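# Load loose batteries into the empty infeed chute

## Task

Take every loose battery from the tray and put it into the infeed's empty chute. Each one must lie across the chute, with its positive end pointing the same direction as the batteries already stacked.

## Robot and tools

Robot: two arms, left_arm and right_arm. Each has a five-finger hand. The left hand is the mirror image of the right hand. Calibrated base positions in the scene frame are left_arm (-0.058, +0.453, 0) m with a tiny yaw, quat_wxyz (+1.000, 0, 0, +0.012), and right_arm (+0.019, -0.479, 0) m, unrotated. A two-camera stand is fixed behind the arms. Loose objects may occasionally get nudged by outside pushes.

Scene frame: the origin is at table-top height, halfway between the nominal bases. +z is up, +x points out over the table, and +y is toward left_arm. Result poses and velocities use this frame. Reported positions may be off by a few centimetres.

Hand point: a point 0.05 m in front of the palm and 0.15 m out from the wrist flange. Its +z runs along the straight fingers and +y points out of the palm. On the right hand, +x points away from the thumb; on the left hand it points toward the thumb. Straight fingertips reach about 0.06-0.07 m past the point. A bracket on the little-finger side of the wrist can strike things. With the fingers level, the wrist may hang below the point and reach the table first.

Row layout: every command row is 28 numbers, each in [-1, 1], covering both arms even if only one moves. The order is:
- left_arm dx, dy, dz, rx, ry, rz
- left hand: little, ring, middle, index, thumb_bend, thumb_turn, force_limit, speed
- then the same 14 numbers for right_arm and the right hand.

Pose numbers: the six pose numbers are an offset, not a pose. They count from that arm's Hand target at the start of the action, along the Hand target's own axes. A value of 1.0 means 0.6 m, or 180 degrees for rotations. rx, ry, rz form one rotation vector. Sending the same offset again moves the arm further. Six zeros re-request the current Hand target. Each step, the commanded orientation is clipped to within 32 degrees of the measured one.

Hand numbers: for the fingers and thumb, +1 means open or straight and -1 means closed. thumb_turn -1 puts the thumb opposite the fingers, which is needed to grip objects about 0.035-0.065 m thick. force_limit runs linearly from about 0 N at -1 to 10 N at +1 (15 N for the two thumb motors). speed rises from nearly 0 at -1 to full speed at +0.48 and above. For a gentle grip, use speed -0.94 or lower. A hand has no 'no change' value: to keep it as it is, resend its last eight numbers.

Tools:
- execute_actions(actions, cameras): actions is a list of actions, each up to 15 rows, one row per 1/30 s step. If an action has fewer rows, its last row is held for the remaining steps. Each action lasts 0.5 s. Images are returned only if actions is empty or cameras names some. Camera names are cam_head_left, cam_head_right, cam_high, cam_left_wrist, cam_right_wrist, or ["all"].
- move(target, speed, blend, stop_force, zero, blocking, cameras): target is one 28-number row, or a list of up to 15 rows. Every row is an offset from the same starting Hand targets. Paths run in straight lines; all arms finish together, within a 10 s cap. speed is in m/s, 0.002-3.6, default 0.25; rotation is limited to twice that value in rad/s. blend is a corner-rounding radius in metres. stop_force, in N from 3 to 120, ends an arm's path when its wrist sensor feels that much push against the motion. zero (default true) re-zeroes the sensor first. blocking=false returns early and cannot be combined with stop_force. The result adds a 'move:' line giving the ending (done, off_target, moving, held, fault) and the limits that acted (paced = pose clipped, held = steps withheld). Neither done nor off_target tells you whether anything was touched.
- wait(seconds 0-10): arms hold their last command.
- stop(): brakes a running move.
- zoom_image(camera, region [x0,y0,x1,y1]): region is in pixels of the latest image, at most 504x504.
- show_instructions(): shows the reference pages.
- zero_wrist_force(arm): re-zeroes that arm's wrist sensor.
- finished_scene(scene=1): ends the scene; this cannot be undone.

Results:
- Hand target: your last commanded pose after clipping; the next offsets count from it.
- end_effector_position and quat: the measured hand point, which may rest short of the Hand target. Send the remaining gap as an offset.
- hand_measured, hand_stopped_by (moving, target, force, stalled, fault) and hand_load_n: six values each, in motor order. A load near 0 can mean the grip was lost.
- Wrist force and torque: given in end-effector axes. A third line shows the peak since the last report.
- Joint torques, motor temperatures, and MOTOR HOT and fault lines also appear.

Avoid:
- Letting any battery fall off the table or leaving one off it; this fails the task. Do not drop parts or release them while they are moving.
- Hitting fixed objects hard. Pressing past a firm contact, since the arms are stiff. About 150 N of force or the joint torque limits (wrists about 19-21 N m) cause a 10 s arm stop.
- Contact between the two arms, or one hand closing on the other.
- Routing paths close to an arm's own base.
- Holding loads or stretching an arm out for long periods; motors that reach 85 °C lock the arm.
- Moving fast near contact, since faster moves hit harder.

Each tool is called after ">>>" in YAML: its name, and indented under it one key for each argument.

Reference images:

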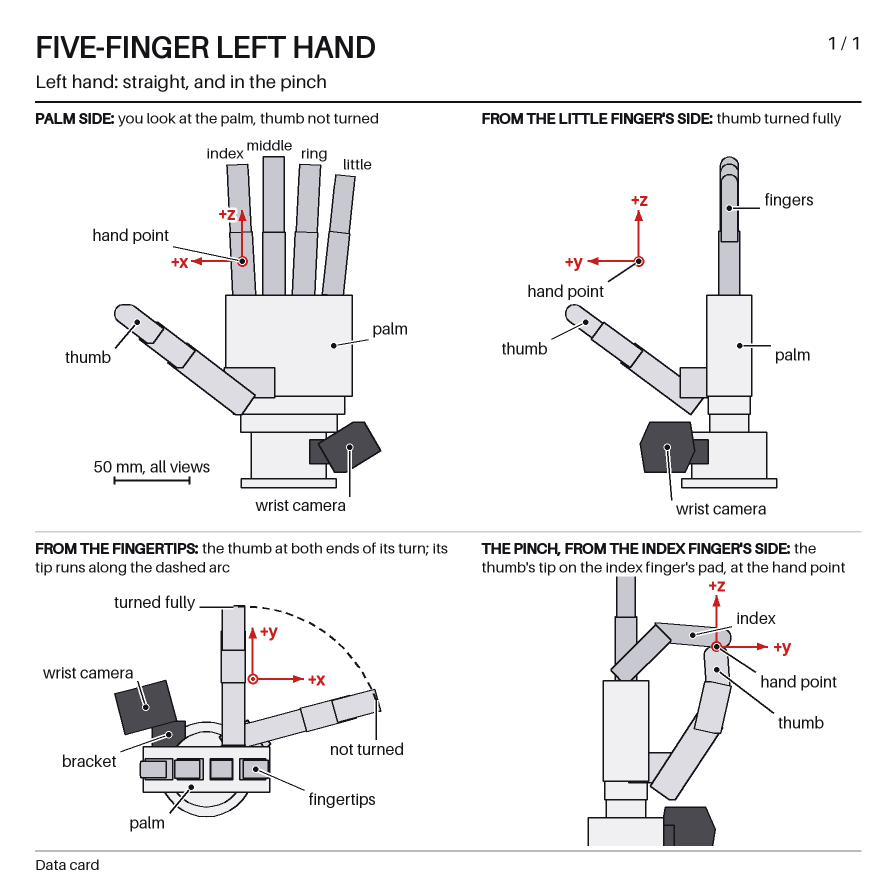

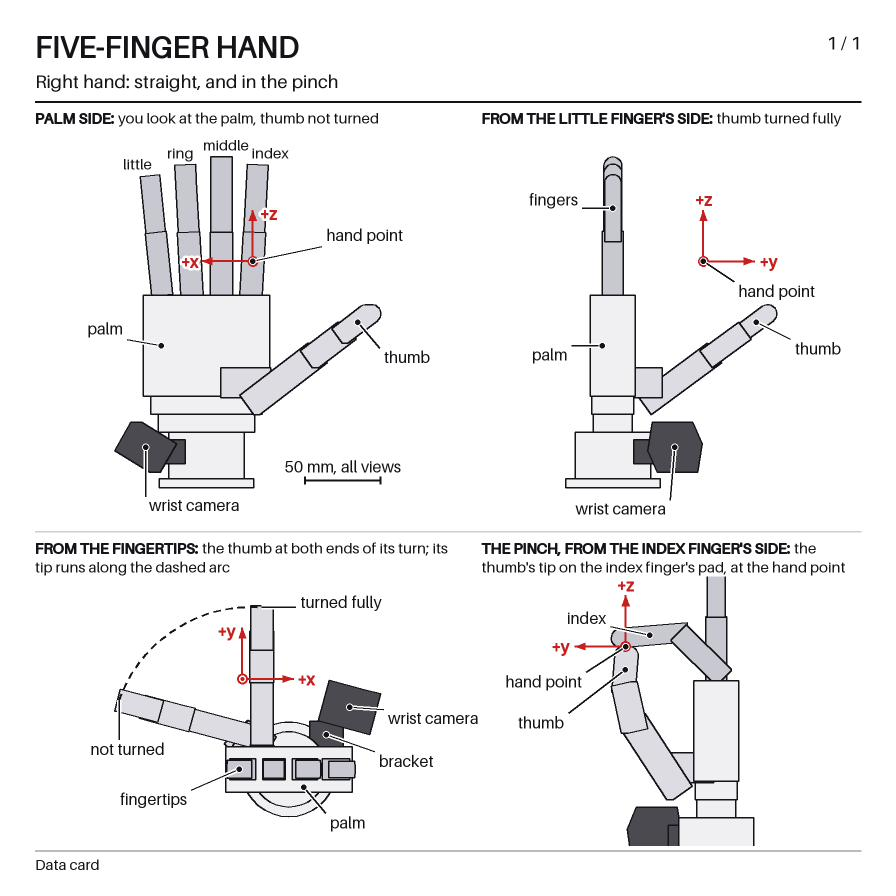

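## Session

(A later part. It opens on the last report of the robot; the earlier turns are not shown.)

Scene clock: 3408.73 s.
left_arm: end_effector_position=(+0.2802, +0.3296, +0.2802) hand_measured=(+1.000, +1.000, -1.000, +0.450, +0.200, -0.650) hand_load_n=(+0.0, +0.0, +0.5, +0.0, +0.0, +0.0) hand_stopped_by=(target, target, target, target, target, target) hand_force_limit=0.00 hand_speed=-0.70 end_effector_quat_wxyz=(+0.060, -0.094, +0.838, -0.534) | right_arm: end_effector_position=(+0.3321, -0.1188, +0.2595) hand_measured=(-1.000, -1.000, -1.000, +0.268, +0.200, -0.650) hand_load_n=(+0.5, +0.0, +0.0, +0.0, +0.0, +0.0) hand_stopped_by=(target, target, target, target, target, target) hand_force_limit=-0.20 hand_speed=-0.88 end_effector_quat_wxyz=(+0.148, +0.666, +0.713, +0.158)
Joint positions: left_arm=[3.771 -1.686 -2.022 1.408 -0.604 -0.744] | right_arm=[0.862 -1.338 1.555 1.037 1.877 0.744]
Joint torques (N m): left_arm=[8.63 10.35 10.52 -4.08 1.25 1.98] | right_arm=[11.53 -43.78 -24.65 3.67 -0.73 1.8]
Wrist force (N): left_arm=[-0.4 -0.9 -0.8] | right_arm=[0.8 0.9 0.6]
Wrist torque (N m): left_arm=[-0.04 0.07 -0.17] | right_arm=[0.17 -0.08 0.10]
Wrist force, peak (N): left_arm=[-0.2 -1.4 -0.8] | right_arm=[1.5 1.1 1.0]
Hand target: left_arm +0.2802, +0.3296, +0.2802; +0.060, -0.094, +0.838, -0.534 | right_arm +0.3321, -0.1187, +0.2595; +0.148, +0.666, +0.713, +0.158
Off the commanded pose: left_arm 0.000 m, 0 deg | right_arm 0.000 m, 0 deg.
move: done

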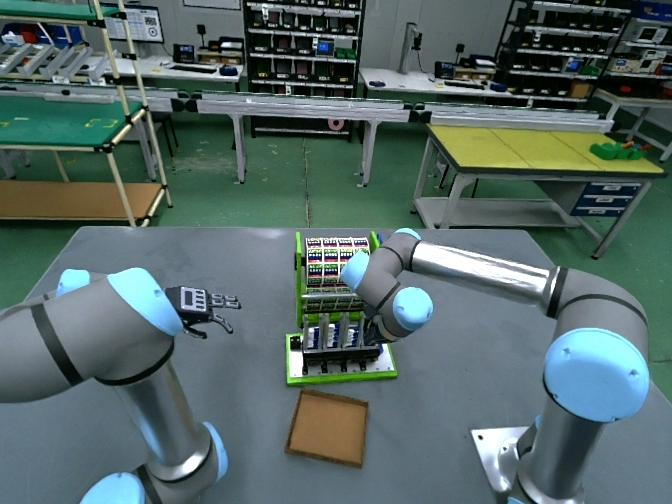

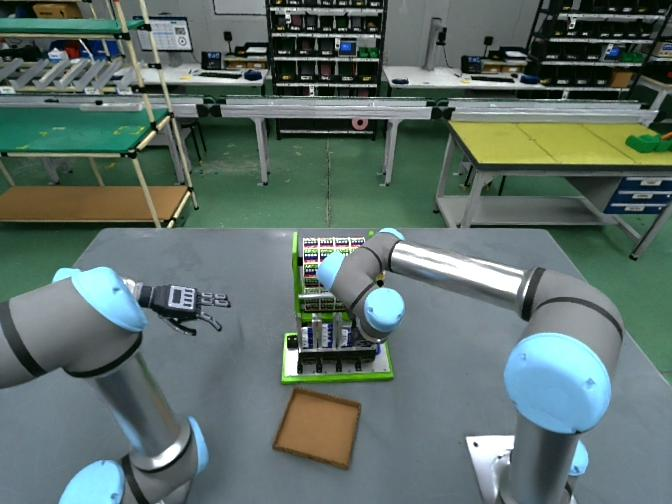

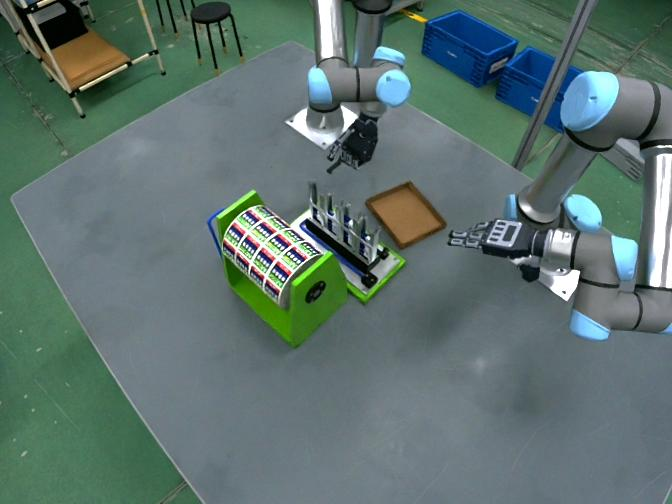

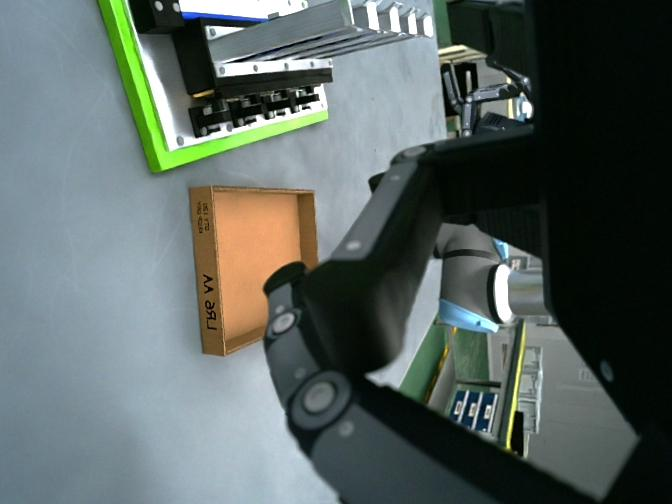

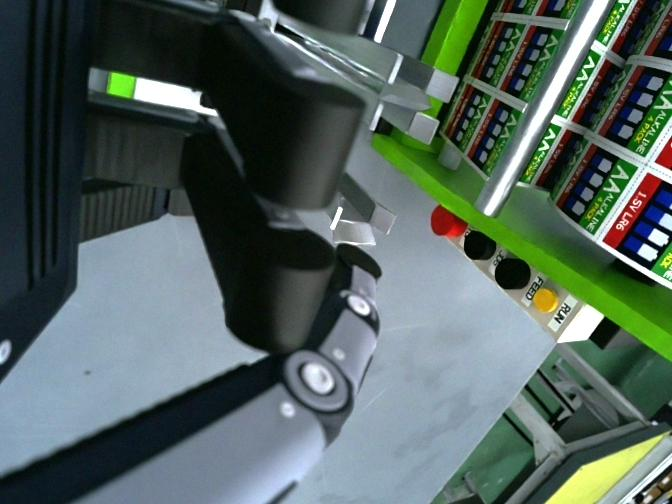

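>>> move:
  target: [0,0,0,0,0,0,1,1,-1,0.45,0.2,-0.65,0.0,-0.7,-0.4025,0.0487,-0.0510,0,0,0,-1,-1,-1,0.27,0.2,-0.65,-0.2,-0.88]
  speed: 0.2
  cameras: ["cam_head_left","cam_head_right","cam_high"]

>>> zoom_image:
  camera: "cam_head_right"
  region: [290, 300, 400, 390]

>>> zoom_image:
  camera: "cam_head_left"
  region: [295, 300, 405, 390]

Scene clock: 3417.87 s.
left_arm: end_effector_position=(+0.2802, +0.3296, +0.2802) hand_measured=(+1.000, +1.000, -1.000, +0.450, +0.200, -0.650) hand_load_n=(+0.0, +0.0, +0.0, +0.0, +0.0, +0.0) hand_stopped_by=(target, target, target, target, target, target) hand_force_limit=0.00 hand_speed=-0.70 end_effector_quat_wxyz=(+0.060, -0.094, +0.838, -0.534) | right_arm: end_effector_position=(+0.3619, -0.3587, +0.2997) hand_measured=(-1.000, -1.000, -1.000, +0.268, +0.200, -0.650) hand_load_n=(+0.0, +0.0, +0.0, +0.0, +0.0, +0.0) hand_stopped_by=(target, target, target, target, target, target) hand_force_limit=-0.20 hand_speed=-0.88 end_effector_quat_wxyz=(+0.148, +0.666, +0.713, +0.158)
Joint positions: left_arm=[3.771 -1.686 -2.022 1.408 -0.604 -0.744] | right_arm=[0.037 -1.846 1.918 1.061 1.558 -0.029]
Joint torques (N m): left_arm=[7.97 9.8 9.88 -3.91 1.16 2.04] | right_arm=[-13.45 -19.69 -4.92 3.47 -2.68 -2.24]
Wrist force (N): left_arm=[-0.3 -1.0 -0.4] | right_arm=[0.9 0.7 0.5]
Wrist torque (N m): left_arm=[-0.07 0.07 -0.17] | right_arm=[0.16 -0.14 0.22]
Wrist force, peak (N): left_arm=[-0.2 -1.2 -1.2] | right_arm=[3.5 -2.8 -0.8]
Hand target: left_arm +0.2802, +0.3296, +0.2802; +0.060, -0.094, +0.838, -0.534 | right_arm +0.3620, -0.3588, +0.2997; +0.148, +0.666, +0.713, +0.158
Off the commanded pose: left_arm 0.000 m, 0 deg | right_arm 0.000 m, 0 deg.
move: done
Images, in order (width x height): cam_head_left 672x504, cam_head_right 672x504, cam_high 672x504.

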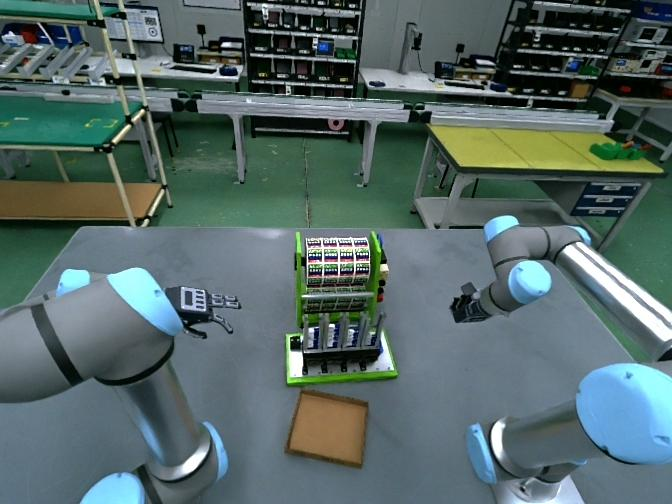

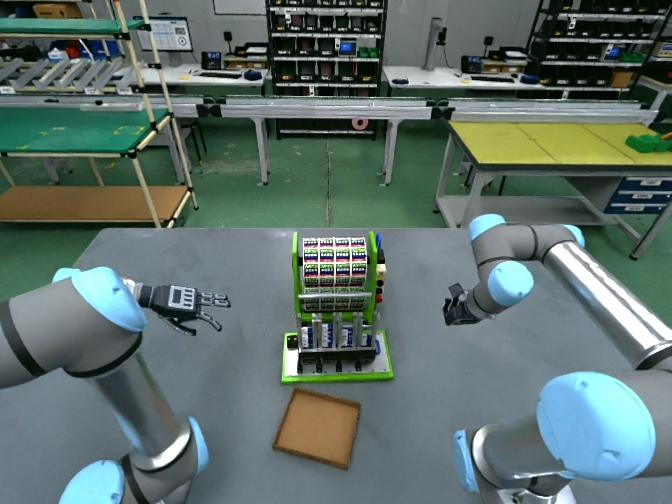

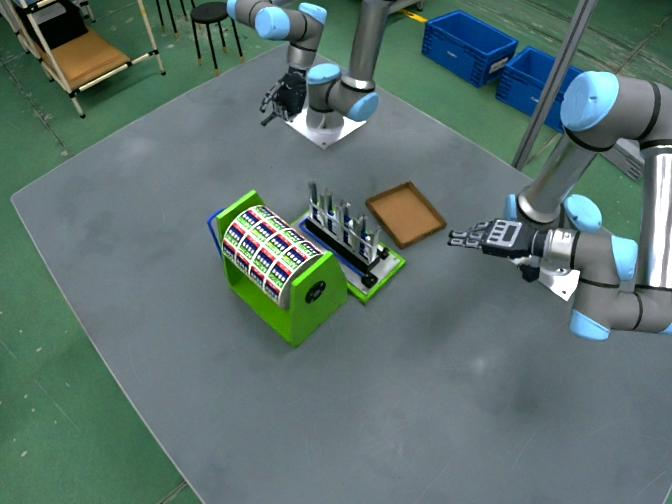

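Scaled by 4.582 from the camera's 672x504 image, which has a finer 960x720 frame.

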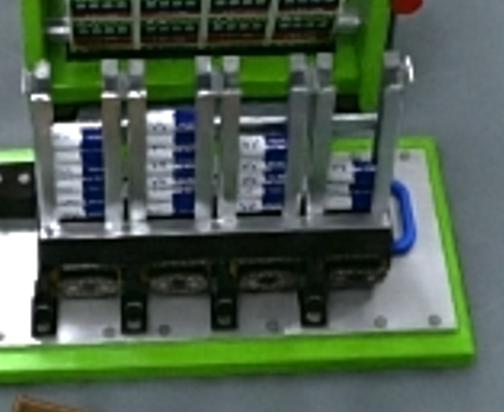

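Scaled by 4.582 from the camera's 672x504 image, which has a finer 960x720 frame.

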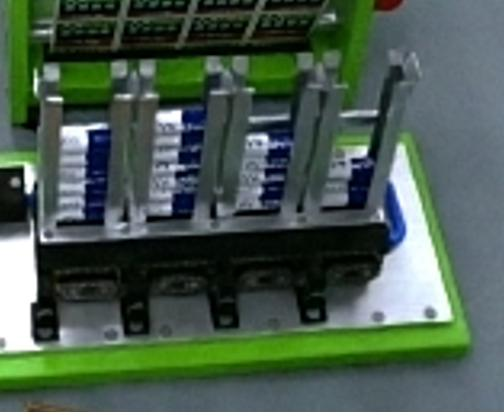

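>>> zoom_image:
  camera: "cam_head_right"
  region: [350, 320, 385, 355]

>>> zoom_image:
  camera: "cam_head_left"
  region: [355, 320, 390, 355]

>>> zoom_image:
  camera: "cam_high"
  region: [308, 200, 332, 224]

Scaled by 14.400 from the camera's 672x504 image, which has a finer 960x720 frame.

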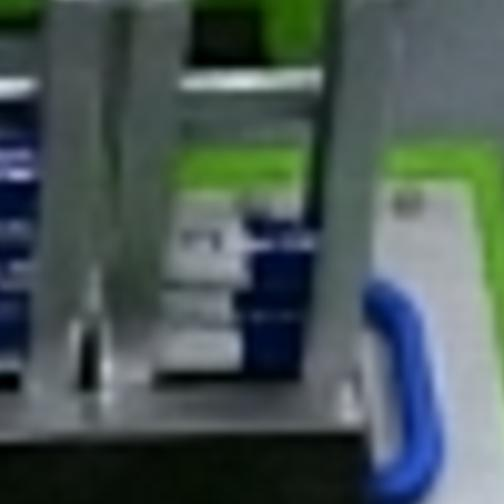

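Scaled by 14.400 from the camera's 672x504 image, which has a finer 960x720 frame.

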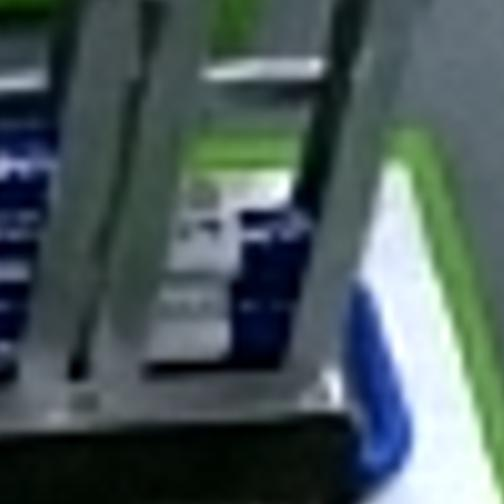

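Scaled by 21.000 from the camera's 672x504 image, which has a finer 960x720 frame.

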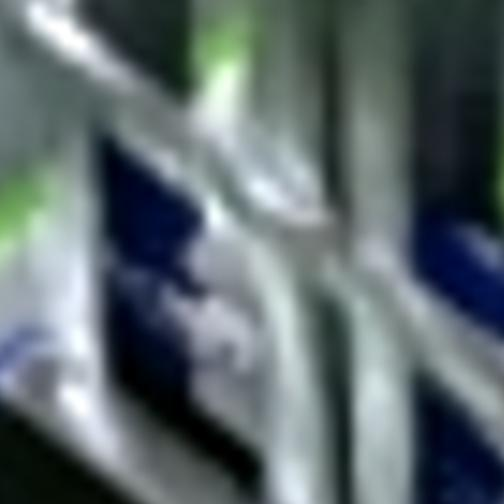

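>>> finished_scene:
  scene: 1

The scene is finished: the task was done.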